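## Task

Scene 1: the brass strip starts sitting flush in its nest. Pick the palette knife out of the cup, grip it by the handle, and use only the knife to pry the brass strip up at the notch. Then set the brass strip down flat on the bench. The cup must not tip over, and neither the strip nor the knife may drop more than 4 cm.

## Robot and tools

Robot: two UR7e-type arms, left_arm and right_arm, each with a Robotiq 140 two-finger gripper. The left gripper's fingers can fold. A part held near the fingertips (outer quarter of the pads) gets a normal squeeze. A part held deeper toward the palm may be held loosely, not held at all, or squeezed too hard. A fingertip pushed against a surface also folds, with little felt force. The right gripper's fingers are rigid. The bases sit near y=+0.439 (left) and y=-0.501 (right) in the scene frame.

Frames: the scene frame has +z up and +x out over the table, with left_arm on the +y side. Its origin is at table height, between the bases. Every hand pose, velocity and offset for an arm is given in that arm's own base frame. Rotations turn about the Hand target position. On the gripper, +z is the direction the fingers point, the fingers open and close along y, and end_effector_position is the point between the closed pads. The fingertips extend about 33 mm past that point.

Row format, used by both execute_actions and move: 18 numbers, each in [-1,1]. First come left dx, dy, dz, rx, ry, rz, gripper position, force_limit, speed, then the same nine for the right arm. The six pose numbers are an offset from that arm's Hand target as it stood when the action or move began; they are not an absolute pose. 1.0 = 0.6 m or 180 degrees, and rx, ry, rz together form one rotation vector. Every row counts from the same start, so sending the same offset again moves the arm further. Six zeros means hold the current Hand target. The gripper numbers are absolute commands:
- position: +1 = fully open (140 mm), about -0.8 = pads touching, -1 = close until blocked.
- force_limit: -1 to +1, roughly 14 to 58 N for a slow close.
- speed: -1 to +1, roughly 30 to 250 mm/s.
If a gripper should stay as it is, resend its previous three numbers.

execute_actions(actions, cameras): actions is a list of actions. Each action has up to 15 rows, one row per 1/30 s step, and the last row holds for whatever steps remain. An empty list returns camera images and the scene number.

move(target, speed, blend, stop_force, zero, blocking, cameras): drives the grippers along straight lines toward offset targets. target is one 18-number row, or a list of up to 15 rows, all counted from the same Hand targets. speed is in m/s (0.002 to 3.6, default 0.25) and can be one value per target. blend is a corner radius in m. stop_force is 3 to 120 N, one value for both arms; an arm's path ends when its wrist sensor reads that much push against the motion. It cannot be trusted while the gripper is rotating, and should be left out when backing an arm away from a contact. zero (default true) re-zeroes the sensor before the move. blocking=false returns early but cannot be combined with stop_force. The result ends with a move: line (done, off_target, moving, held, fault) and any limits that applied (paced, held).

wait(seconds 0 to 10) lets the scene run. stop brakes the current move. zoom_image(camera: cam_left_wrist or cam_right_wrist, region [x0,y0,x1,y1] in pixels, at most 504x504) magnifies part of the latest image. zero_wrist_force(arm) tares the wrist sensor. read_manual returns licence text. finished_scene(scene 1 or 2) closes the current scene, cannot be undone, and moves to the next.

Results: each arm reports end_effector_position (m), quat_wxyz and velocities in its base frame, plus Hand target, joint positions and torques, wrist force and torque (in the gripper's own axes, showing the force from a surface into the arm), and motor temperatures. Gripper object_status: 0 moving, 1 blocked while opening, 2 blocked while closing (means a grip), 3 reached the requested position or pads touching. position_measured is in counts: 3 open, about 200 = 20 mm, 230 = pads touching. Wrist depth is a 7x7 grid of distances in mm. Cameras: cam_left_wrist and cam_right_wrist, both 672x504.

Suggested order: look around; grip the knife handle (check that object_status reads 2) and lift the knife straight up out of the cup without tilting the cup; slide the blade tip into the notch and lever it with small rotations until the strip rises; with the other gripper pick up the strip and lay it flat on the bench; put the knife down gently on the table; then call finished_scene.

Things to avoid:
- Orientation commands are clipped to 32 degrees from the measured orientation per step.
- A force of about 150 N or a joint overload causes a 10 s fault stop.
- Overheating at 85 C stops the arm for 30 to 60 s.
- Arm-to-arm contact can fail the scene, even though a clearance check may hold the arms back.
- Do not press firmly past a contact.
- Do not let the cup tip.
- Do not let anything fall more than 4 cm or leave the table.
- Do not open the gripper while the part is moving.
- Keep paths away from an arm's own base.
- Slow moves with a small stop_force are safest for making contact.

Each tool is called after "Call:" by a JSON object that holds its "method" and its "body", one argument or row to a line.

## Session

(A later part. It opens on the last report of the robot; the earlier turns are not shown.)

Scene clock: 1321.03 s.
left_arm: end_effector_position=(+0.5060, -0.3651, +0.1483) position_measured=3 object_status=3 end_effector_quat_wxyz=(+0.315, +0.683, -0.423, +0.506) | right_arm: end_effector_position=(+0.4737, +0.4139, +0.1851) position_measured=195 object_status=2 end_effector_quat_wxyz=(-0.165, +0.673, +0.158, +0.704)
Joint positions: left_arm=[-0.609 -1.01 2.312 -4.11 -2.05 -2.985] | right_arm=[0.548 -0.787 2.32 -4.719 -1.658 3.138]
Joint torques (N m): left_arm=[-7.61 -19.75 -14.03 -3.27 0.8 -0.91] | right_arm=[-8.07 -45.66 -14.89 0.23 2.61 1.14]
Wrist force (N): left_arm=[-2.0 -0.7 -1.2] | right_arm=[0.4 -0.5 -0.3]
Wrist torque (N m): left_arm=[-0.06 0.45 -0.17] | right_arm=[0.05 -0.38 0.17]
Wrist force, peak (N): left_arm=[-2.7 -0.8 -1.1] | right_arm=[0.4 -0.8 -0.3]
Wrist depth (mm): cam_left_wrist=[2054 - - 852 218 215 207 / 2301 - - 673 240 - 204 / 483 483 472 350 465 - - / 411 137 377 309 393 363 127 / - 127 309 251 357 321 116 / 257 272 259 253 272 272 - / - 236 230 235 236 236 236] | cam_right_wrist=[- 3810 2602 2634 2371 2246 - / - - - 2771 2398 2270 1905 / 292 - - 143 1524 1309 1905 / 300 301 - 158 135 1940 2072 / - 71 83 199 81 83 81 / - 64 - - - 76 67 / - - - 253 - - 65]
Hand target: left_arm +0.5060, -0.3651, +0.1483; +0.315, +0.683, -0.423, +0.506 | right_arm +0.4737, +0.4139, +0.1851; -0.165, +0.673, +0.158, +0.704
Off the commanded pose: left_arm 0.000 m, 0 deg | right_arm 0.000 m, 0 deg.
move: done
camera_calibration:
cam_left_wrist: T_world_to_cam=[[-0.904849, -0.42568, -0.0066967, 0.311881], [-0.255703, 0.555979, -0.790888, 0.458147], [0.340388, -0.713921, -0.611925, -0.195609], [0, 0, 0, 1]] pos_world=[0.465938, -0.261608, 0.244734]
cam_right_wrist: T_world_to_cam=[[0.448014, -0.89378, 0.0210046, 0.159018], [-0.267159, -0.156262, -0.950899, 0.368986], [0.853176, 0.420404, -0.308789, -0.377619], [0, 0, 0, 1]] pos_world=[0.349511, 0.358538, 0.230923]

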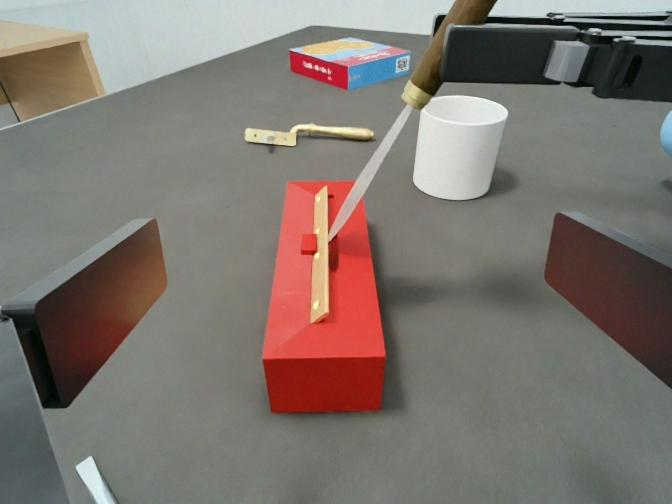

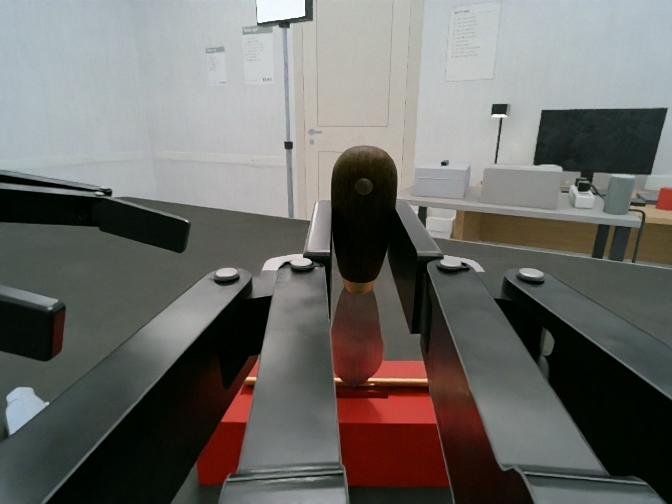

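Call:
{"method": "move", "body": {
  "target": [
    [0,0,0,0,0,0,1,1,1,0.00306,0.00152,0.0008,0,0,0,-1,0.3,-1]
  ],
  "speed": 0.01,
  "stop_force": 6,
  "cameras": ["cam_left_wrist","cam_right_wrist"]
}}

Call:
{"method": "zoom_image", "body": {
  "camera": "cam_left_wrist",
  "region": [300, 205, 370, 285]
}}

Call:
{"method": "zoom_image", "body": {
  "camera": "cam_right_wrist",
  "region": [320, 330, 430, 410]
}}

Scene clock: 1330.77 s.
left_arm: end_effector_position=(+0.5060, -0.3651, +0.1483) position_measured=3 object_status=3 end_effector_quat_wxyz=(+0.315, +0.683, -0.423, +0.506) | right_arm: end_effector_position=(+0.4755, +0.4148, +0.1856) position_measured=195 object_status=2 end_effector_quat_wxyz=(-0.165, +0.673, +0.158, +0.704)
Joint positions: left_arm=[-0.609 -1.01 2.312 -4.11 -2.05 -2.985] | right_arm=[0.548 -0.788 2.315 -4.713 -1.657 3.138]
Joint torques (N m): left_arm=[-8.01 -20.13 -13.85 -3.27 0.71 -0.94] | right_arm=[-7.53 -45.13 -15.03 0.3 2.66 1.97]
Wrist force (N): left_arm=[-2.3 -0.6 -1.2] | right_arm=[-0.2 -0.4 -0.5]
Wrist torque (N m): left_arm=[-0.02 0.49 -0.18] | right_arm=[0.05 -0.39 0.16]
Wrist force, peak (N): left_arm=[-2.5 -0.9 -1.2] | right_arm=[0.8 -0.3 -0.9]
Wrist depth (mm): cam_left_wrist=[1984 3652 - 859 218 216 210 / 2212 710 - - 241 604 206 / 503 - - 509 - - 462 / 417 139 364 310 379 371 134 / - 300 321 250 322 312 116 / 256 280 258 252 271 263 277 / 237 230 230 236 235 236 227] | cam_right_wrist=[- 2510 3048 2453 2294 - - / - 2540 - 2845 2540 2453 1793 / 288 - 2883 143 1503 1309 1872 / 294 294 728 158 135 2964 1285 / 163 71 83 198 81 83 71 / - 64 - 251 - 76 68 / - - - 253 - - 65]
Hand target: left_arm +0.5060, -0.3651, +0.1483; +0.315, +0.683, -0.423, +0.506 | right_arm +0.4755, +0.4148, +0.1856; -0.165, +0.673, +0.158, +0.704
Off the commanded pose: left_arm 0.000 m, 0 deg | right_arm 0.000 m, 0 deg.
move: done
camera_calibration:
cam_left_wrist: T_world_to_cam=[[-0.904849, -0.42568, -0.0066967, 0.311881], [-0.255703, 0.555979, -0.790888, 0.458147], [0.340388, -0.713921, -0.611925, -0.195609], [0, 0, 0, 1]] pos_world=[0.465938, -0.261608, 0.244734]
cam_right_wrist: T_world_to_cam=[[0.448014, -0.89378, 0.0210046, 0.159005], [-0.267159, -0.156262, -0.950899, 0.370083], [0.853176, 0.420404, -0.308789, -0.379378], [0, 0, 0, 1]] pos_world=[0.351311, 0.359438, 0.231423]

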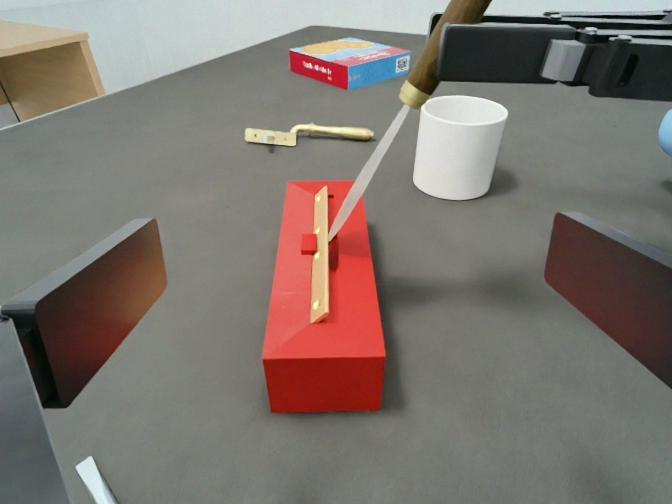

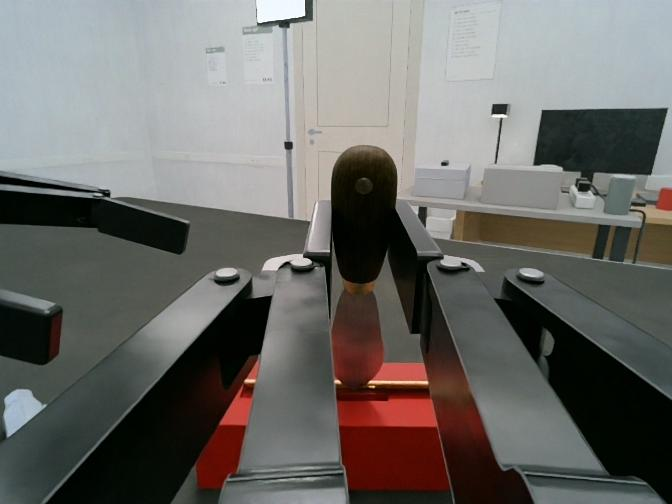

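Scaled by 6.300 from the camera's 672x504 image, which has a finer 960x720 frame.

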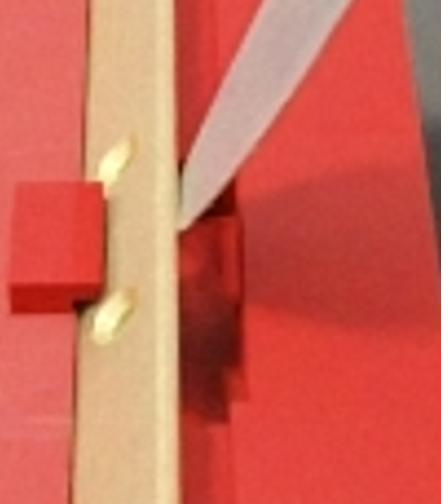

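Scaled by 4.582 from the camera's 672x504 image, which has a finer 960x720 frame.

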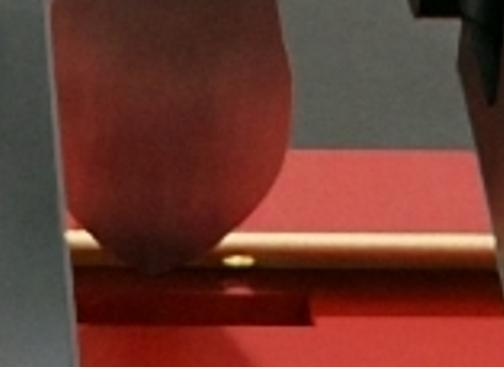

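Call:
{"method": "move", "body": {
  "target": [
    [0,0,0,0,0,0,1,1,1,0.003,0.0015,0.002,0,0,0,-1,0.3,-1]
  ],
  "speed": 0.01,
  "stop_force": 6,
  "cameras": ["cam_left_wrist","cam_right_wrist"]
}}

Call:
{"method": "zoom_image", "body": {
  "camera": "cam_left_wrist",
  "region": [300, 205, 370, 285]
}}

Call:
{"method": "zoom_image", "body": {
  "camera": "cam_right_wrist",
  "region": [320, 330, 430, 410]
}}

Scene clock: 1356.03 s.
left_arm: end_effector_position=(+0.5060, -0.3651, +0.1483) position_measured=3 object_status=3 end_effector_quat_wxyz=(+0.315, +0.683, -0.423, +0.506) | right_arm: end_effector_position=(+0.4773, +0.4157, +0.1868) position_measured=195 object_status=2 end_effector_quat_wxyz=(-0.165, +0.673, +0.158, +0.704)
Joint positions: left_arm=[-0.609 -1.01 2.312 -4.11 -2.05 -2.985] | right_arm=[0.547 -0.792 2.311 -4.706 -1.656 3.138]
Joint torques (N m): left_arm=[-7.48 -20.24 -13.42 -3.18 0.73 -0.92] | right_arm=[-7.83 -46.02 -14.95 -0.03 2.61 1.91]
Wrist force (N): left_arm=[-2.3 -0.7 -1.3] | right_arm=[-1.5 -0.6 -0.8]
Wrist torque (N m): left_arm=[-0.04 0.50 -0.17] | right_arm=[0.00 -0.40 0.15]
Wrist force, peak (N): left_arm=[-2.5 -0.9 -1.3] | right_arm=[-1.4 -0.6 -1.1]
Wrist depth (mm): cam_left_wrist=[2001 - - 875 219 214 207 / 2001 - - - 420 223 199 / 510 - - 376 - - 507 / - 139 351 305 390 150 127 / - 302 311 250 320 309 116 / - 272 262 253 272 280 273 / 243 242 236 236 234 236 236] | cam_right_wrist=[- - 2223 2667 2319 - - / - - 3743 2701 2701 1905 2113 / 286 4103 4026 143 1472 1325 1958 / 659 601 - 158 134 2270 1185 / - 71 83 197 81 83 476 / - 64 - 248 - 76 67 / - - - 250 - - 65]
Hand target: left_arm +0.5060, -0.3651, +0.1483; +0.315, +0.683, -0.423, +0.506 | right_arm +0.4773, +0.4157, +0.1868; -0.165, +0.673, +0.158, +0.704
Off the commanded pose: left_arm 0.000 m, 0 deg | right_arm 0.000 m, 0 deg.
move: done
camera_calibration:
cam_left_wrist: T_world_to_cam=[[-0.904849, -0.42568, -0.0066967, 0.311881], [-0.255703, 0.555979, -0.790888, 0.458147], [0.340388, -0.713921, -0.611925, -0.195609], [0, 0, 0, 1]] pos_world=[0.465938, -0.261608, 0.244734]
cam_right_wrist: T_world_to_cam=[[0.448014, -0.89378, 0.0210046, 0.158978], [-0.267159, -0.156262, -0.950899, 0.371845], [0.853176, 0.420404, -0.308789, -0.380922], [0, 0, 0, 1]] pos_world=[0.353111, 0.360338, 0.232623]

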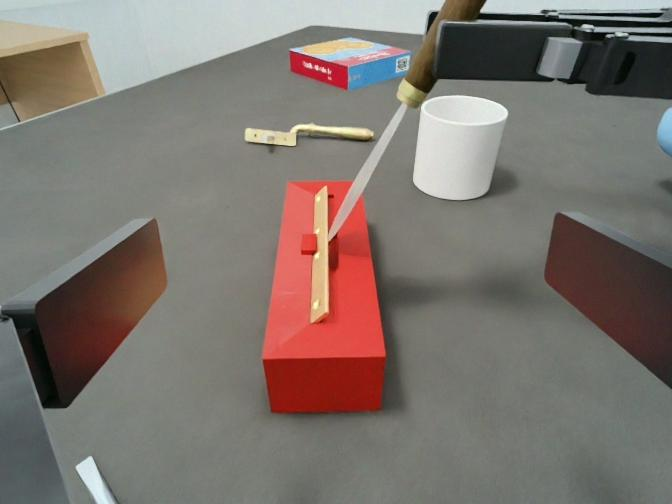

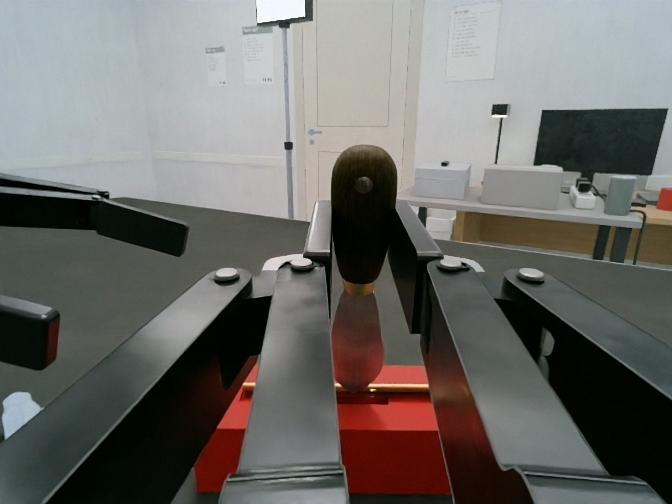

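Scaled by 6.300 from the camera's 672x504 image, which has a finer 960x720 frame.

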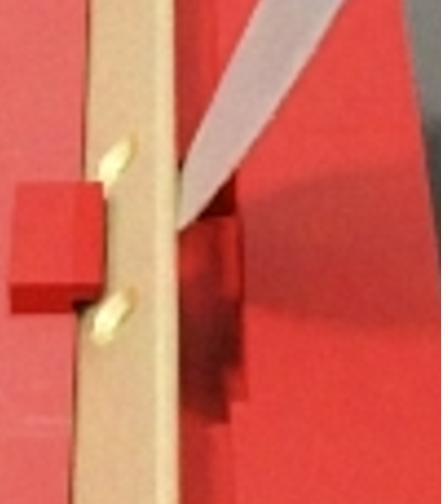

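Scaled by 4.582 from the camera's 672x504 image, which has a finer 960x720 frame.

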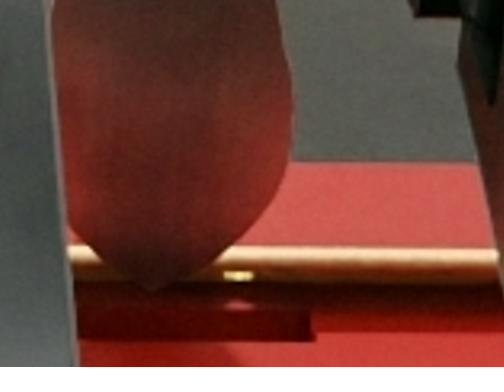

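Call:
{"method": "move", "body": {
  "target": [
    [0,0,0,0,0,0,1,1,1,0.0015,0.00075,0.0025,0,0,0,-0.98,1,-1]
  ],
  "speed": 0.01,
  "cameras": ["cam_left_wrist","cam_right_wrist"]
}}

Call:
{"method": "zoom_image", "body": {
  "camera": "cam_left_wrist",
  "region": [300, 205, 370, 285]
}}

Call:
{"method": "zoom_image", "body": {
  "camera": "cam_right_wrist",
  "region": [320, 330, 430, 410]
}}

Call:
{"method": "zoom_image", "body": {
  "camera": "cam_right_wrist",
  "region": [280, 130, 460, 400]
}}

Scene clock: 1427.03 s.
left_arm: end_effector_position=(+0.5060, -0.3651, +0.1483) position_measured=3 object_status=3 end_effector_quat_wxyz=(+0.315, +0.683, -0.423, +0.506) | right_arm: end_effector_position=(+0.4781, +0.4161, +0.1882) position_measured=196 object_status=2 end_effector_quat_wxyz=(-0.165, +0.673, +0.158, +0.704)
Joint positions: left_arm=[-0.609 -1.01 2.312 -4.11 -2.05 -2.985] | right_arm=[0.547 -0.796 2.31 -4.7 -1.656 3.138]
Joint torques (N m): left_arm=[-8.12 -20.18 -14.02 -3.23 0.75 -0.82] | right_arm=[-7.98 -48.29 -16.31 -0.28 2.55 1.99]
Wrist force (N): left_arm=[-2.5 -0.9 -1.3] | right_arm=[-2.2 -0.3 -1.0]
Wrist torque (N m): left_arm=[-0.08 0.54 -0.18] | right_arm=[0.05 -0.49 0.15]
Wrist force, peak (N): left_arm=[-2.5 -0.9 -1.4] | right_arm=[-2.6 -0.2 -1.2]
Wrist depth (mm): cam_left_wrist=[2018 - - 843 219 214 206 / 2150 - 677 788 - - 204 / 500 - - 350 - - 491 / 413 137 379 300 376 360 134 / - 136 301 250 - 310 116 / 257 264 272 256 272 272 257 / 244 230 230 234 235 229 236] | cam_right_wrist=[- - 2736 2481 2398 - - / - - 3185 2634 2371 1994 1808 / 283 - - 143 1513 1301 1958 / - 301 - 158 134 2246 1166 / - 71 83 202 81 87 73 / - 64 - 246 - 76 67 / - - - 248 - - 65]
Hand target: left_arm +0.5060, -0.3651, +0.1483; +0.315, +0.683, -0.423, +0.506 | right_arm +0.4782, +0.4162, +0.1883; -0.165, +0.673, +0.158, +0.704
Off the commanded pose: left_arm 0.000 m, 0 deg | right_arm 0.000 m, 0 deg.
move: done
camera_calibration:
cam_left_wrist: T_world_to_cam=[[-0.904849, -0.42568, -0.0066967, 0.311881], [-0.255703, 0.555979, -0.790888, 0.458147], [0.340388, -0.713921, -0.611925, -0.195609], [0, 0, 0, 1]] pos_world=[0.465938, -0.261608, 0.244734]
cam_right_wrist: T_world_to_cam=[[0.448014, -0.89378, 0.0210046, 0.158948], [-0.267159, -0.156262, -0.950899, 0.373453], [0.853176, 0.420404, -0.308789, -0.38134], [0, 0, 0, 1]] pos_world=[0.353911, 0.360738, 0.234023]

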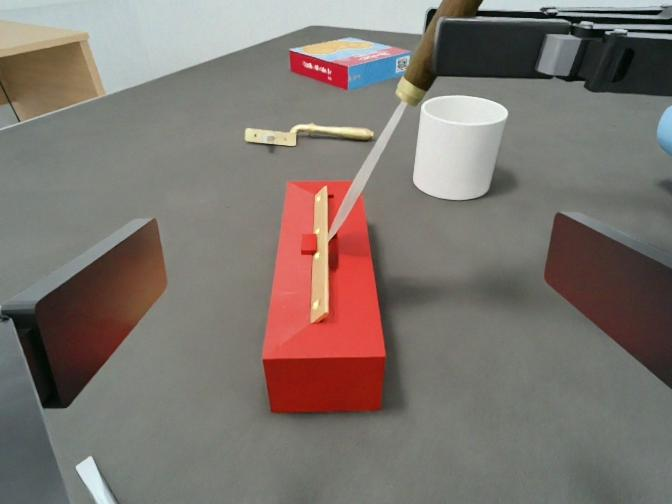

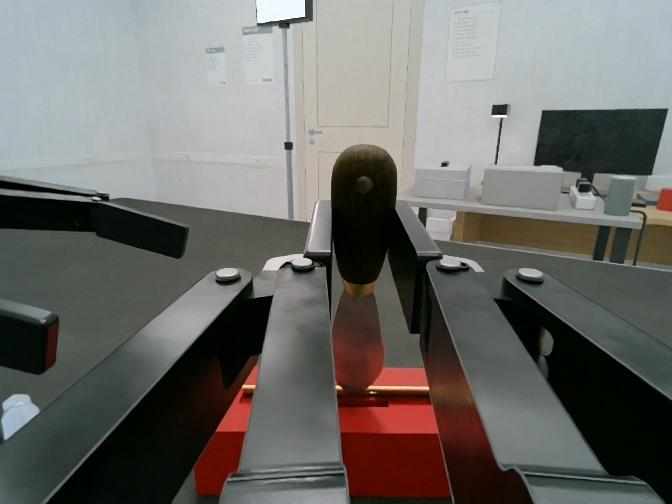

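Scaled by 6.300 from the camera's 672x504 image, which has a finer 960x720 frame.

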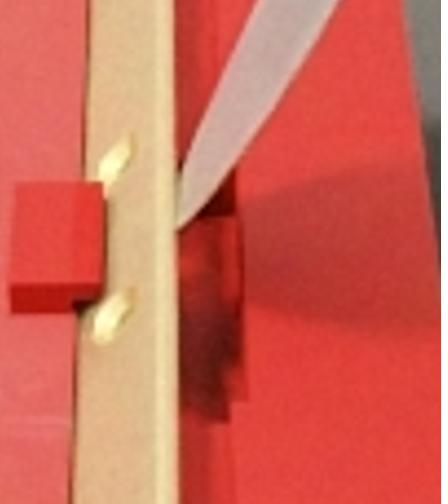

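Scaled by 4.582 from the camera's 672x504 image, which has a finer 960x720 frame.

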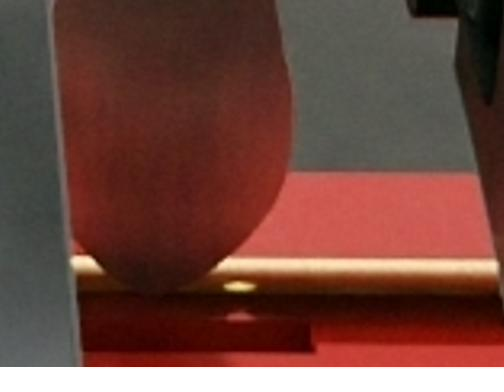

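Scaled by 1.867 from the camera's 672x504 image, which has a finer 960x720 frame.

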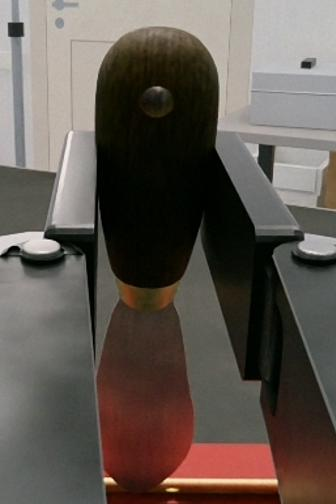

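Call:
{"method": "zoom_image", "body": {
  "camera": "cam_left_wrist",
  "region": [308, 215, 348, 260]
}}

Call:
{"method": "zoom_image", "body": {
  "camera": "cam_right_wrist",
  "region": [335, 370, 385, 405]
}}

Call:
{"method": "zoom_image", "body": {
  "camera": "cam_left_wrist",
  "region": [290, 290, 360, 345]
}}

Scaled by 11.200 from the camera's 672x504 image, which has a finer 960x720 frame.

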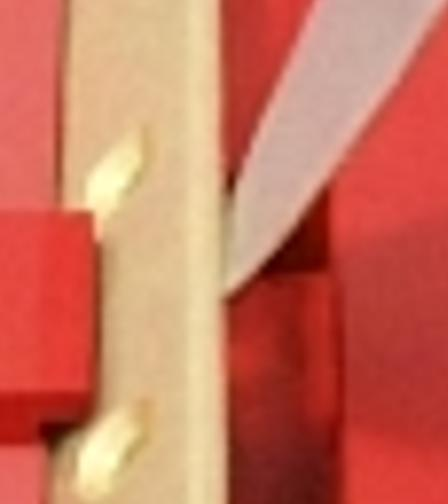

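Scaled by 10.080 from the camera's 672x504 image, which has a finer 960x720 frame.

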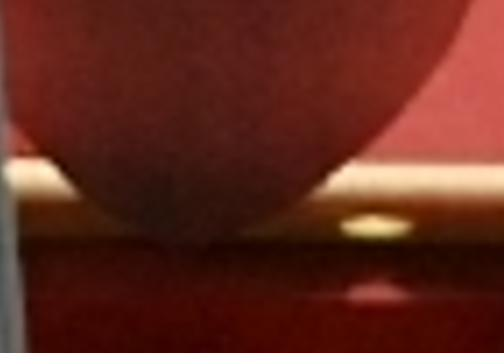

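Scaled by 7.200 from the camera's 672x504 image, which has a finer 960x720 frame.

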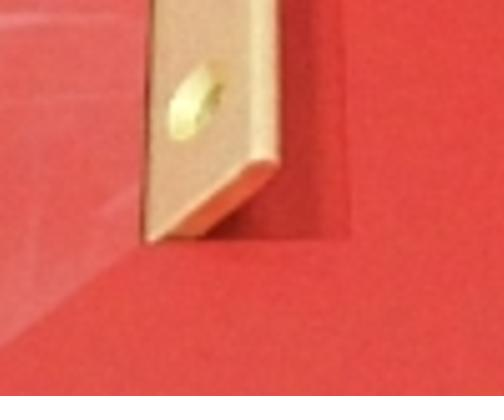

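Call:
{"method": "move", "body": {
  "target": [
    [0,0,0,0,0,0,1,1,1,-0.0015,-0.00075,-0.0012,0,0,0,-0.98,1,-1]
  ],
  "speed": 0.01,
  "cameras": ["cam_left_wrist","cam_right_wrist"]
}}

Call:
{"method": "zoom_image", "body": {
  "camera": "cam_left_wrist",
  "region": [300, 205, 370, 285]
}}

Call:
{"method": "zoom_image", "body": {
  "camera": "cam_right_wrist",
  "region": [320, 330, 430, 410]
}}

Scene clock: 1691.63 s.
left_arm: end_effector_position=(+0.5060, -0.3651, +0.1483) position_measured=3 object_status=3 end_effector_quat_wxyz=(+0.315, +0.683, -0.423, +0.506) | right_arm: end_effector_position=(+0.4774, +0.4158, +0.1877) position_measured=196 object_status=2 end_effector_quat_wxyz=(-0.165, +0.673, +0.158, +0.704)
Joint positions: left_arm=[-0.609 -1.01 2.312 -4.11 -2.05 -2.985] | right_arm=[0.547 -0.795 2.312 -4.704 -1.656 3.138]
Joint torques (N m): left_arm=[-8.07 -20.04 -14.19 -3.12 0.77 -0.89] | right_arm=[4.94 -30.46 3.34 -5.38 -2.73 1.58]
Wrist force (N): left_arm=[-2.5 -0.8 -1.2] | right_arm=[-0.6 0.0 -1.6]
Wrist torque (N m): left_arm=[-0.06 0.53 -0.18] | right_arm=[0.08 -0.47 0.14]
Wrist force, peak (N): left_arm=[-2.5 -0.8 -1.2] | right_arm=[-2.4 -0.3 -1.6]
Wrist depth (mm): cam_left_wrist=[2150 - - 865 215 212 199 / 2234 - - - - 702 599 / 481 - - 365 467 - 529 / 413 127 - 303 389 361 134 / - 127 295 250 326 321 116 / 257 - 251 251 272 272 255 / 245 231 235 235 229 226 236] | cam_right_wrist=[- - 3138 2571 2371 - - / - - - 2667 1905 1824 1958 / 2845 - - 143 1503 1293 1905 / - 295 101 158 134 2319 2113 / - 71 83 197 81 87 475 / - 64 - 246 - 76 67 / - - - 250 - - 65]
Hand target: left_arm +0.5060, -0.3651, +0.1483; +0.315, +0.683, -0.423, +0.506 | right_arm +0.4773, +0.4157, +0.1876; -0.165, +0.673, +0.158, +0.704
Off the commanded pose: left_arm 0.000 m, 0 deg | right_arm 0.000 m, 0 deg.
move: done
camera_calibration:
cam_left_wrist: T_world_to_cam=[[-0.904849, -0.42568, -0.0066967, 0.311881], [-0.255703, 0.555979, -0.790888, 0.458147], [0.340388, -0.713921, -0.611925, -0.195609], [0, 0, 0, 1]] pos_world=[0.465938, -0.261608, 0.244734]
cam_right_wrist: T_world_to_cam=[[0.44809, -0.893742, 0.0209766, 0.158881], [-0.267146, -0.156255, -0.950903, 0.372722], [0.853141, 0.420486, -0.308776, -0.38075], [0, 0, 0, 1]] pos_world=[0.353211, 0.360338, 0.233523]

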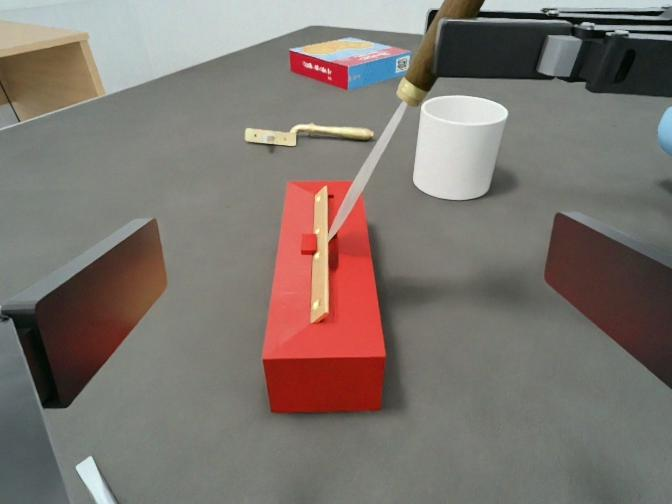

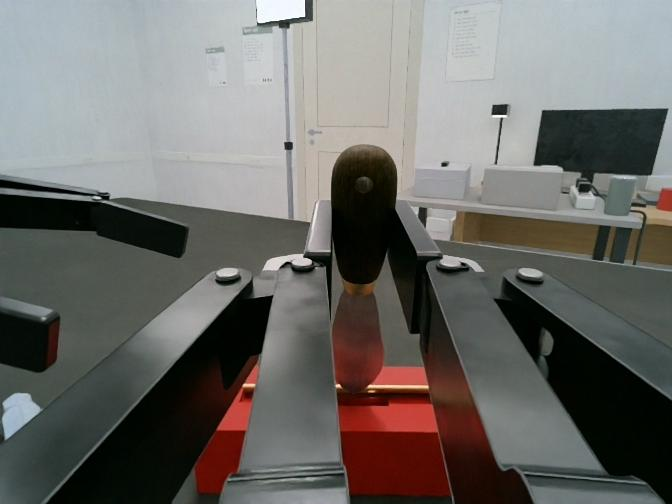

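Scaled by 6.300 from the camera's 672x504 image, which has a finer 960x720 frame.

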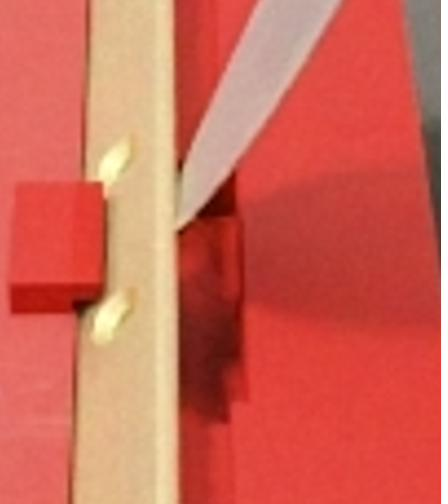

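Scaled by 4.582 from the camera's 672x504 image, which has a finer 960x720 frame.

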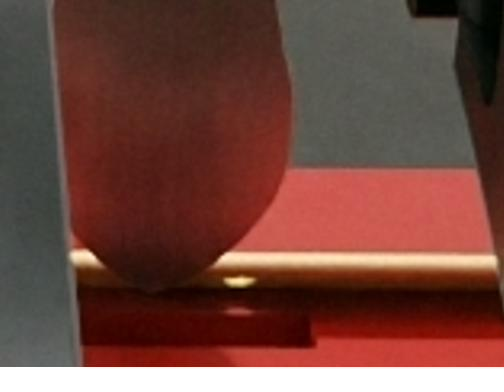

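Call:
{"method": "move", "body": {
  "target": [
    [-0.06,0.108,0.287,0,0,0,-0.33,-1,0,0,0,0,0,0,0,-0.98,1,-1],
    [-0.06,0.108,0.287,0.2125,-0.429,-0.1455,-0.33,-1,0,0,0,0,0,0,0,-0.98,1,-1],
    [-0.06,0.108,0.287,0.425,-0.858,-0.291,-0.33,-1,0,0,0,0,0,0,0,-0.98,1,-1]
  ],
  "speed": 0.35,
  "blend": 0.02,
  "cameras": ["cam_left_wrist"]
}}

Scene clock: 1702.50 s.
left_arm: end_effector_position=(+0.4700, -0.3003, +0.3205) position_measured=171 object_status=3 end_effector_quat_wxyz=(+0.506, +0.424, +0.683, -0.314) | right_arm: end_effector_position=(+0.4773, +0.4157, +0.1876) position_measured=196 object_status=2 end_effector_quat_wxyz=(-0.165, +0.673, +0.158, +0.704)
Joint positions: left_arm=[-0.503 -1.588 2.346 -3.544 -2.149 0.201] | right_arm=[0.547 -0.794 2.312 -4.704 -1.656 3.138]
Joint torques (N m): left_arm=[8.28 -30.85 -27.93 -1.66 -1.89 0.95] | right_arm=[5.51 -31.95 2.86 -5.01 -2.73 -1.05]
Wrist force (N): left_arm=[-0.7 0.0 -1.1] | right_arm=[0.8 -0.6 -1.6]
Wrist torque (N m): left_arm=[0.15 0.02 0.05] | right_arm=[0.01 -0.56 0.15]
Wrist force, peak (N): left_arm=[-4.0 -0.6 0.2] | right_arm=[1.0 -0.5 -2.0]
Wrist depth (mm): cam_left_wrist=[294 302 324 - - - 1217 / 334 352 334 959 3652 2422 2372 / 461 - - - 3109 3384 - / 453 - 116 2676 139 98 2707 / - 81 86 2772 - 91 81 / - - - - - 61 72 / - - - - - - -] | cam_right_wrist=[- 2771 3092 2964 2270 - 2092 / 2270 - 3387 2923 2602 2113 1940 / - - 3334 143 1513 1325 1888 / - 673 - 158 135 2223 1461 / - 71 83 197 81 87 81 / - 64 - 248 - 76 67 / - - - 250 - - 65]
Hand target: left_arm +0.4700, -0.3003, +0.3205; +0.506, +0.424, +0.683, -0.314 | right_arm +0.4773, +0.4157, +0.1876; -0.165, +0.673, +0.158, +0.704
Off the commanded pose: left_arm 0.000 m, 0 deg | right_arm 0.000 m, 0 deg.
move: done
camera_calibration:
cam_left_wrist: T_world_to_cam=[[0.890349, 0.454897, 0.0186475, -0.279349], [-0.0477029, 0.0524771, 0.997482, -0.273123], [0.452773, -0.888997, 0.0684228, -0.355177], [0, 0, 0, 1]] pos_world=[0.396503, -0.174344, 0.301947]
Images, in order (width x height): cam_left_wrist 672x504.

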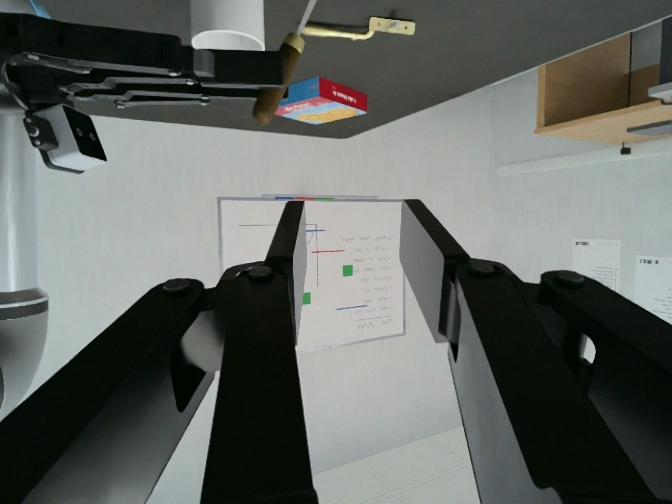

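Call:
{"method": "move", "body": {
  "target": [
    [0,0,0,0.364,0.180,0,-0.33,-1,0,0,0,0,0,0,0,-0.98,1,-1],
    [0.115,-0.2233,-0.1,0.364,0.180,0,-0.33,-1,0,0,0,0,0,0,0,-0.98,1,-1]
  ],
  "speed": 0.25,
  "cameras": ["cam_left_wrist"]
}}

Scene clock: 1716.43 s.
left_arm: end_effector_position=(+0.5389, -0.4342, +0.2606) position_measured=171 object_status=3 end_effector_quat_wxyz=(+0.000, +0.528, +0.849, +0.001) | right_arm: end_effector_position=(+0.4773, +0.4157, +0.1876) position_measured=196 object_status=2 end_effector_quat_wxyz=(-0.165, +0.673, +0.158, +0.704)
Joint positions: left_arm=[-0.873 -1.112 1.04 -1.498 -1.57 0.24] | right_arm=[0.547 -0.794 2.312 -4.704 -1.656 3.138]
Joint torques (N m): left_arm=[-9.51 -33.15 -32.04 -1.27 -1.36 -1.51] | right_arm=[4.36 -31.46 1.73 -4.96 -2.62 -0.91]
Wrist force (N): left_arm=[0.2 0.1 -0.9] | right_arm=[-0.6 -0.4 -1.5]
Wrist torque (N m): left_arm=[0.04 -0.02 0.03] | right_arm=[0.02 -0.46 0.15]
Wrist force, peak (N): left_arm=[2.1 0.0 -1.6] | right_arm=[0.9 -0.6 -2.3]
Wrist depth (mm): cam_left_wrist=[349 352 354 358 356 344 364 / 349 369 372 370 364 385 378 / - 393 409 350 - - 404 / 212 226 116 354 135 428 449 / - 81 86 374 - 91 81 / - - - 501 - 61 72 / - - - 519 - - -] | cam_right_wrist=[- - 167 2510 2371 2113 1994 / - - 174 2845 2634 2571 1558 / - 3498 - 143 1546 1342 1872 / - 733 - 158 134 2246 1160 / 506 71 83 197 81 87 81 / - 64 - 247 - 76 67 / - - - - - - 65]
Hand target: left_arm +0.5390, -0.4342, +0.2605; +0.000, +0.528, +0.849, +0.001 | right_arm +0.4773, +0.4157, +0.1876; -0.165, +0.673, +0.158, +0.704
Off the commanded pose: left_arm 0.000 m, 0 deg | right_arm 0.000 m, 0 deg.
move: done
camera_calibration:
cam_left_wrist: T_world_to_cam=[[0.902525, 0.430263, 0.0179691, -0.295767], [0.396479, -0.846499, 0.355309, -0.6653], [0.168087, -0.313551, -0.934576, 0.163244], [0, 0, 0, 1]] pos_world=[0.503276, -0.384733, 0.394266]
Images, in order (width x height): cam_left_wrist 672x504.

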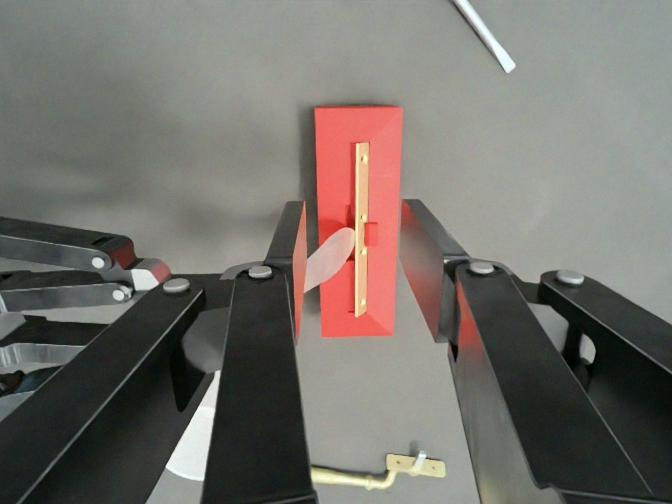

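Call:
{"method": "move", "body": {
  "target": [
    [-0.011,0.069,0,0,0,0,-1,-1,0,0,0,0,0,0,0,-0.98,1,-1],
    [-0.011,0.069,-0.25,0,0,0,-1,-1,0,0,0,0,0,0,0,-0.98,1,-1]
  ],
  "speed": 0.15,
  "cameras": ["cam_left_wrist"]
}}

Scene clock: 1769.90 s.
left_arm: end_effector_position=(+0.5324, -0.3928, +0.1107) position_measured=233 object_status=3 end_effector_quat_wxyz=(+0.000, +0.528, +0.849, +0.001) | right_arm: end_effector_position=(+0.4773, +0.4157, +0.1876) position_measured=196 object_status=2 end_effector_quat_wxyz=(-0.165, +0.673, +0.158, +0.704)
Joint positions: left_arm=[-0.839 -1.14 1.47 -1.9 -1.57 0.273] | right_arm=[0.547 -0.794 2.312 -4.704 -1.656 3.138]
Joint torques (N m): left_arm=[-8.49 -28.05 -14.61 -4.39 1.15 -1.29] | right_arm=[4.76 -31.55 1.29 -4.91 -2.68 -0.76]
Wrist force (N): left_arm=[-0.1 0.3 -0.6] | right_arm=[-0.5 -0.4 -1.2]
Wrist torque (N m): left_arm=[0.09 0.02 -0.06] | right_arm=[0.03 -0.46 0.15]
Wrist force, peak (N): left_arm=[0.1 0.1 -2.1] | right_arm=[1.2 -0.5 -2.0]
Wrist depth (mm): cam_left_wrist=[217 220 218 219 221 219 223 / 229 232 232 235 232 235 236 / 243 245 246 240 247 250 250 / 259 261 261 123 207 265 267 / 277 274 92 85 - 97 281 / - - - - - - 64 / - - - - - - -] | cam_right_wrist=[190 170 1735 2540 2510 2072 - / - 172 229 2771 2398 2092 1808 / - 183 225 143 1395 1325 1905 / 746 200 213 157 135 2270 2113 / - 71 83 197 81 87 71 / - 64 - 246 - 76 67 / - - - 250 - - 65]
Hand target: left_arm +0.5324, -0.3928, +0.1105; +0.000, +0.528, +0.849, +0.001 | right_arm +0.4773, +0.4157, +0.1876; -0.165, +0.673, +0.158, +0.704
Off the commanded pose: left_arm 0.000 m, 0 deg | right_arm 0.000 m, 0 deg.
move: done
camera_calibration:
cam_left_wrist: T_world_to_cam=[[0.902526, 0.430261, 0.0179698, -0.304888], [0.396477, -0.8465, 0.355309, -0.574462], [0.168087, -0.313551, -0.934576, 0.0372101], [0, 0, 0, 1]] pos_world=[0.496676, -0.343433, 0.244366]
Images, in order (width x height): cam_left_wrist 672x504.

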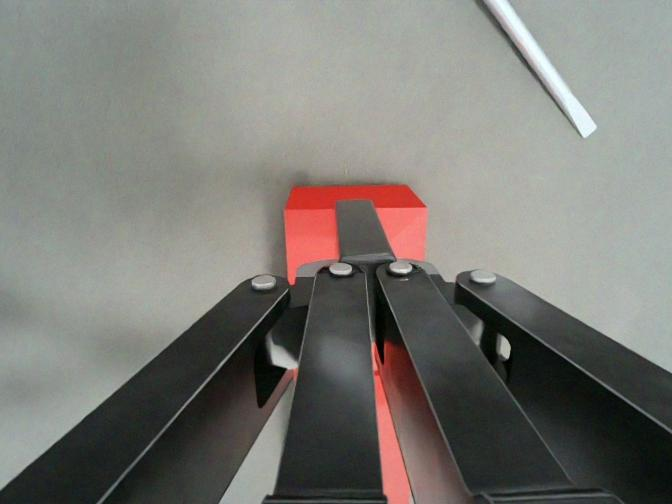

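Call:
{"method": "move", "body": {
  "target": [
    [0.0358,0.0028,0,0,0,0,-1,-1,0,0,0,0,0,0,0,-0.98,1,-1]
  ],
  "speed": 0.1,
  "cameras": []
}}

Call:
{"method": "move", "body": {
  "target": [
    [0,0,-0.058,0,0,0,-1,-1,0,0,0,0,0,0,0,-0.98,1,-1]
  ],
  "speed": 0.012,
  "stop_force": 3,
  "cameras": ["cam_left_wrist","cam_right_wrist"]
}}

Scene clock: 1779.20 s.
left_arm: end_effector_position=(+0.5537, -0.3912, +0.1105) position_measured=233 object_status=3 end_effector_quat_wxyz=(+0.000, +0.528, +0.849, +0.001) | right_arm: end_effector_position=(+0.4773, +0.4157, +0.1876) position_measured=196 object_status=2 end_effector_quat_wxyz=(-0.165, +0.673, +0.158, +0.704)
Joint positions: left_arm=[-0.813 -1.103 1.414 -1.882 -1.57 0.299] | right_arm=[0.547 -0.794 2.312 -4.704 -1.656 3.138]
Joint torques (N m): left_arm=[9.57 -29.92 -33.47 -1.18 -1.18 1.09] | right_arm=[5.45 -31.54 0.39 -4.78 -2.62 -0.79]
Wrist force (N): left_arm=[0.1 0.2 -0.9] | right_arm=[-0.6 -0.3 -1.4]
Wrist torque (N m): left_arm=[0.06 -0.01 -0.05] | right_arm=[0.05 -0.46 0.15]
Wrist force, peak (N): left_arm=[0.1 -0.5 -1.1] | right_arm=[1.3 -0.6 -1.8]
Wrist depth (mm): cam_left_wrist=[217 217 218 220 222 218 221 / 230 230 231 229 234 237 240 / 241 243 242 223 247 249 252 / 257 259 252 123 257 261 266 / - - 92 86 - 98 281 / - - - - - - 64 / - - - - - - -] | cam_right_wrist=[- 187 220 3283 2398 2453 2013 / 2808 181 217 2736 2634 2072 2013 / - 197 276 143 1452 1342 1905 / - - 217 158 135 2453 1404 / - 71 83 197 81 87 80 / - 64 - 247 - 76 67 / - - - 250 - - 65]
Hand target: left_arm +0.5539, -0.3912, +0.1105; +0.000, +0.528, +0.849, +0.001 | right_arm +0.4773, +0.4157, +0.1876; -0.165, +0.673, +0.158, +0.704
Off the commanded pose: left_arm 0.000 m, 0 deg | right_arm 0.000 m, 0 deg.
move: done
No camera images: "cameras" was empty.

Scene clock: 1782.77 s.
left_arm: end_effector_position=(+0.5539, -0.3912, +0.0848) position_measured=233 object_status=3 end_effector_quat_wxyz=(+0.000, +0.528, +0.849, +0.001) | right_arm: end_effector_position=(+0.4773, +0.4157, +0.1876) position_measured=196 object_status=2 end_effector_quat_wxyz=(-0.165, +0.673, +0.158, +0.704)
Joint positions: left_arm=[-0.813 -1.082 1.452 -1.94 -1.57 0.299] | right_arm=[0.547 -0.794 2.312 -4.704 -1.656 3.138]
Joint torques (N m): left_arm=[4.35 -50.06 -27.73 -0.52 1.33 0.98] | right_arm=[3.99 -31.83 -0.11 -4.76 -2.54 -0.7]
Wrist force (N): left_arm=[1.6 -0.6 -13.1] | right_arm=[1.0 -0.2 -2.0]
Wrist torque (N m): left_arm=[0.08 -0.04 -0.05] | right_arm=[0.10 -0.57 0.15]
Wrist force, peak (N): left_arm=[11.2 -4.2 -31.5] | right_arm=[1.0 -0.4 -2.0]
Wrist depth (mm): cam_left_wrist=[194 195 196 197 197 196 200 / 207 206 207 208 209 212 212 / 217 218 217 216 221 222 225 / 229 232 178 123 230 237 240 / 247 245 92 86 - 96 253 / - - - - - - 64 / - - - - - - -] | cam_right_wrist=[- 186 199 3048 2246 - 2092 / - 195 217 2736 3617 - 1958 / - 184 227 142 1492 1270 1940 / - - 217 157 134 741 1179 / - 71 83 197 81 87 474 / - 64 - 246 - 76 67 / - - - 251 - - 65]
Hand target: left_arm +0.5539, -0.3912, +0.0848; +0.000, +0.528, +0.849, +0.001 (not the last commanded pose) | right_arm +0.4773, +0.4157, +0.1876; -0.165, +0.673, +0.158, +0.704
Off the commanded pose: left_arm 0.009 m, 0 deg | right_arm 0.000 m, 0 deg.
move: contact (left_arm)
camera_calibration:
cam_left_wrist: T_world_to_cam=[[0.902526, 0.430261, 0.0179698, -0.32456], [0.396477, -0.8465, 0.355309, -0.57238], [0.168087, -0.313551, -0.934576, 0.0100172], [0, 0, 0, 1]] pos_world=[0.518176, -0.341733, 0.218566]
cam_right_wrist: T_world_to_cam=[[0.448014, -0.89378, 0.0210046, 0.158961], [-0.267159, -0.156262, -0.950899, 0.372606], [0.853176, 0.420404, -0.308789, -0.380675], [0, 0, 0, 1]] pos_world=[0.353111, 0.360338, 0.233423]

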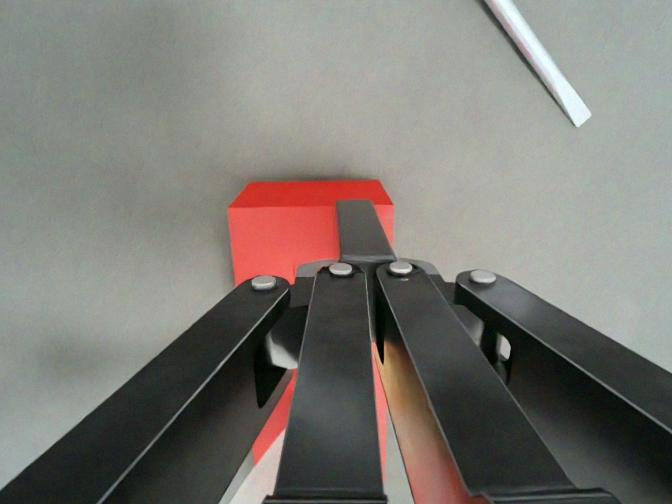

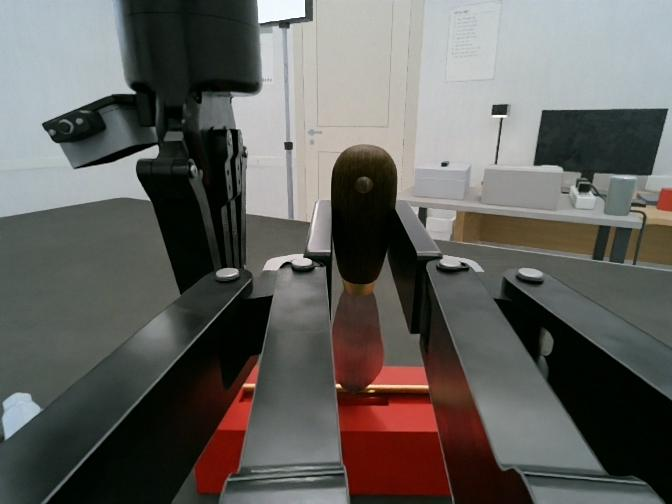

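Call:
{"method": "move", "body": {
  "target": [
    [0,0,0.1253,0,0,0,-1,-1,0,0,0,0,0,0,0,-0.98,1,-1],
    [-0.0308,-0.0597,0.1253,0,0,0,-0.33,-1,0,0,0,0,0,0,0,-0.98,1,-1]
  ],
  "speed": 0.1,
  "cameras": ["cam_left_wrist","cam_right_wrist"]
}}

Call:
{"method": "zoom_image", "body": {
  "camera": "cam_left_wrist",
  "region": [290, 180, 420, 340]
}}

Scene clock: 1796.63 s.
left_arm: end_effector_position=(+0.5354, -0.4270, +0.1600) position_measured=171 object_status=0 end_effector_quat_wxyz=(+0.000, +0.528, +0.849, +0.001) | right_arm: end_effector_position=(+0.4773, +0.4157, +0.1876) position_measured=196 object_status=2 end_effector_quat_wxyz=(-0.165, +0.673, +0.158, +0.704)
Joint positions: left_arm=[-0.87 -1.116 1.303 -1.758 -1.57 0.243] | right_arm=[0.547 -0.794 2.312 -4.704 -1.656 3.138]
Joint torques (N m): left_arm=[-9.46 -31.93 -32.93 -1.26 1.27 -1.54] | right_arm=[3.69 -31.62 -1.09 -4.64 -2.47 -0.5]
Wrist force (N): left_arm=[0.3 0.2 -1.2] | right_arm=[0.8 -0.3 -1.7]
Wrist torque (N m): left_arm=[0.08 -0.05 0.03] | right_arm=[0.07 -0.53 0.15]
Wrist force, peak (N): left_arm=[1.5 -0.4 -13.0] | right_arm=[1.0 -0.6 -2.0]
Wrist depth (mm): cam_left_wrist=[262 261 264 264 266 264 269 / 277 279 278 276 278 289 282 / 292 294 292 246 246 301 301 / 304 312 112 257 140 313 321 / - 81 86 248 123 91 81 / - - - - - 61 72 / - - - 394 - - -] | cam_right_wrist=[- 140 169 2510 2319 - - / - 149 183 2808 2177 1693 1976 / - - 183 143 1492 1293 1958 / - - 193 158 129 2371 1404 / 475 71 83 197 81 87 - / - 64 - 248 - 76 67 / - - - 250 - - 65]
Hand target: left_arm +0.5354, -0.4270, +0.1600; +0.000, +0.528, +0.849, +0.001 | right_arm +0.4773, +0.4157, +0.1876; -0.165, +0.673, +0.158, +0.704
Off the commanded pose: left_arm 0.000 m, 0 deg | right_arm 0.000 m, 0 deg.
move: done
camera_calibration:
cam_left_wrist: T_world_to_cam=[[0.902526, 0.430261, 0.0179698, -0.293768], [0.396477, -0.8465, 0.355309, -0.622154], [0.168087, -0.313551, -0.934576, 0.0721505], [0, 0, 0, 1]] pos_world=[0.499676, -0.377633, 0.293766]
cam_right_wrist: T_world_to_cam=[[0.448014, -0.89378, 0.0210046, 0.158961], [-0.267159, -0.156262, -0.950899, 0.372606], [0.853176, 0.420404, -0.308789, -0.380675], [0, 0, 0, 1]] pos_world=[0.353111, 0.360338, 0.233423]

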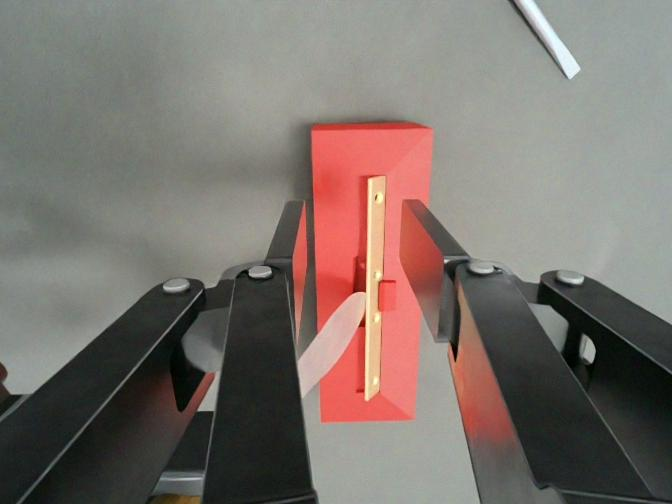

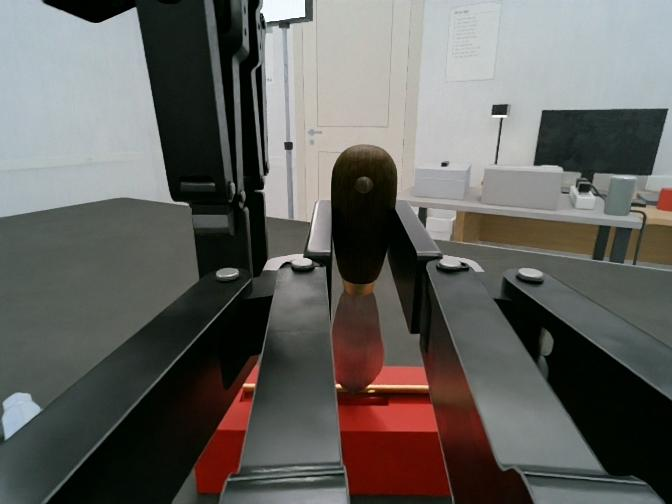

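Scaled by 3.150 from the camera's 672x504 image, which has a finer 960x720 frame.

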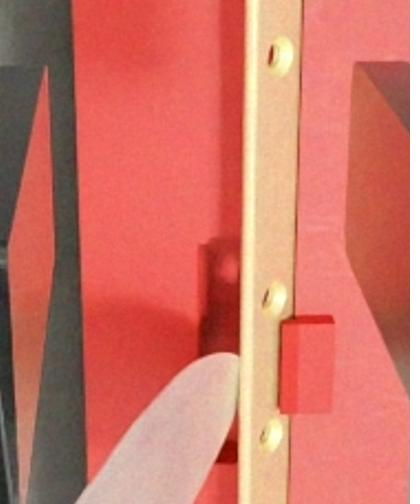

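Call:
{"method": "move", "body": {
  "target": [
    [0.0142,0.0070,0,0,0,0,-0.51,-1,0,0,0,0,0,0,0,-0.98,1,-1],
    [0.0142,0.0070,-0.09,0,0,0,-0.51,-1,0,0,0,0,0,0,0,-0.98,1,-1]
  ],
  "speed": 0.06,
  "cameras": ["cam_left_wrist","cam_right_wrist"]
}}

Call:
{"method": "zoom_image", "body": {
  "camera": "cam_left_wrist",
  "region": [310, 180, 420, 320]
}}

Scene clock: 1845.13 s.
left_arm: end_effector_position=(+0.5439, -0.4228, +0.1062) position_measured=194 object_status=3 end_effector_quat_wxyz=(+0.000, +0.528, +0.849, +0.001) | right_arm: end_effector_position=(+0.4773, +0.4157, +0.1876) position_measured=196 object_status=2 end_effector_quat_wxyz=(-0.165, +0.673, +0.158, +0.704)
Joint positions: left_arm=[-0.856 -1.074 1.382 -1.878 -1.57 0.256] | right_arm=[0.547 -0.794 2.312 -4.704 -1.656 3.138]
Joint torques (N m): left_arm=[8.32 -30.5 -13.54 -4.72 -0.05 1.1] | right_arm=[4.18 -31.77 -1.37 -4.53 -2.47 -0.37]
Wrist force (N): left_arm=[0.0 0.0 -0.8] | right_arm=[0.7 -0.6 -1.5]
Wrist torque (N m): left_arm=[0.01 0.02 -0.05] | right_arm=[0.01 -0.53 0.15]
Wrist force, peak (N): left_arm=[-0.1 0.4 -1.6] | right_arm=[0.9 -0.5 -2.2]
Wrist depth (mm): cam_left_wrist=[212 214 214 216 217 219 219 / 226 226 227 228 229 231 233 / 239 239 239 189 195 246 245 / 255 254 253 186 149 258 259 / 268 - 92 209 - 95 79 / - - - 219 - 61 68 / - 63 - - - - -] | cam_right_wrist=[- 177 171 2540 2453 - - / - 155 188 2701 2571 2510 1749 / - 175 184 143 1535 1334 1855 / - - 184 158 135 2964 1958 / - 71 83 197 81 87 71 / - 64 - 246 - 76 67 / - - - 251 - - 65]
Hand target: left_arm +0.5439, -0.4228, +0.1060; +0.000, +0.528, +0.849, +0.001 | right_arm +0.4773, +0.4157, +0.1876; -0.165, +0.673, +0.158, +0.704
Off the commanded pose: left_arm 0.000 m, 0 deg | right_arm 0.000 m, 0 deg.
move: done
camera_calibration:
cam_left_wrist: T_world_to_cam=[[0.902541, 0.430233, 0.0178854, -0.302368], [0.396484, -0.846512, 0.355272, -0.602892], [0.16799, -0.313556, -0.934592, 0.0217931], [0, 0, 0, 1]] pos_world=[0.508276, -0.373433, 0.239966]
cam_right_wrist: T_world_to_cam=[[0.448014, -0.89378, 0.0210046, 0.158961], [-0.267159, -0.156262, -0.950899, 0.372606], [0.853176, 0.420404, -0.308789, -0.380675], [0, 0, 0, 1]] pos_world=[0.353111, 0.360338, 0.233423]

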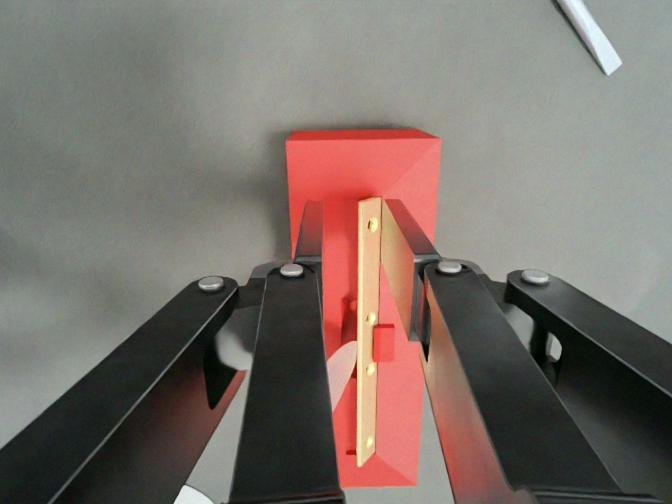

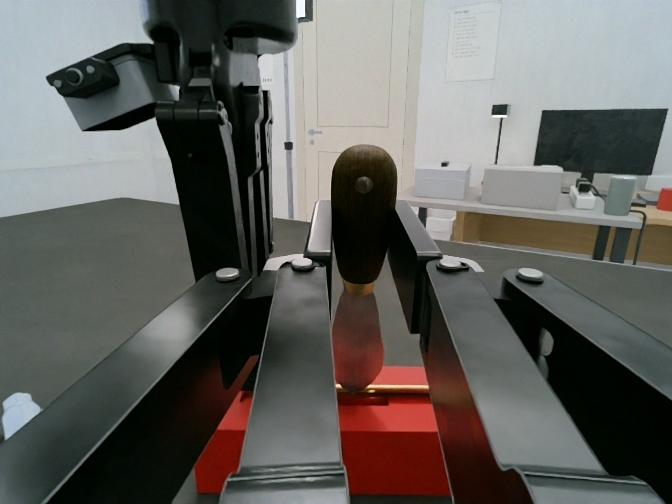

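Scaled by 3.600 from the camera's 672x504 image, which has a finer 960x720 frame.

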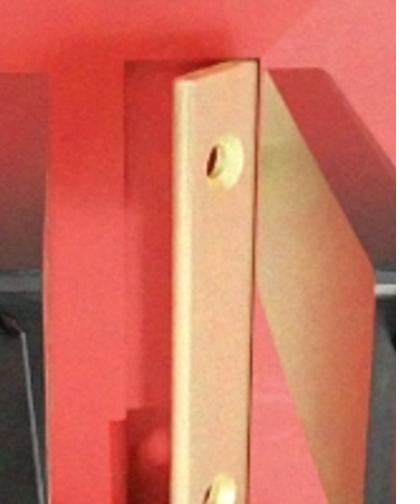

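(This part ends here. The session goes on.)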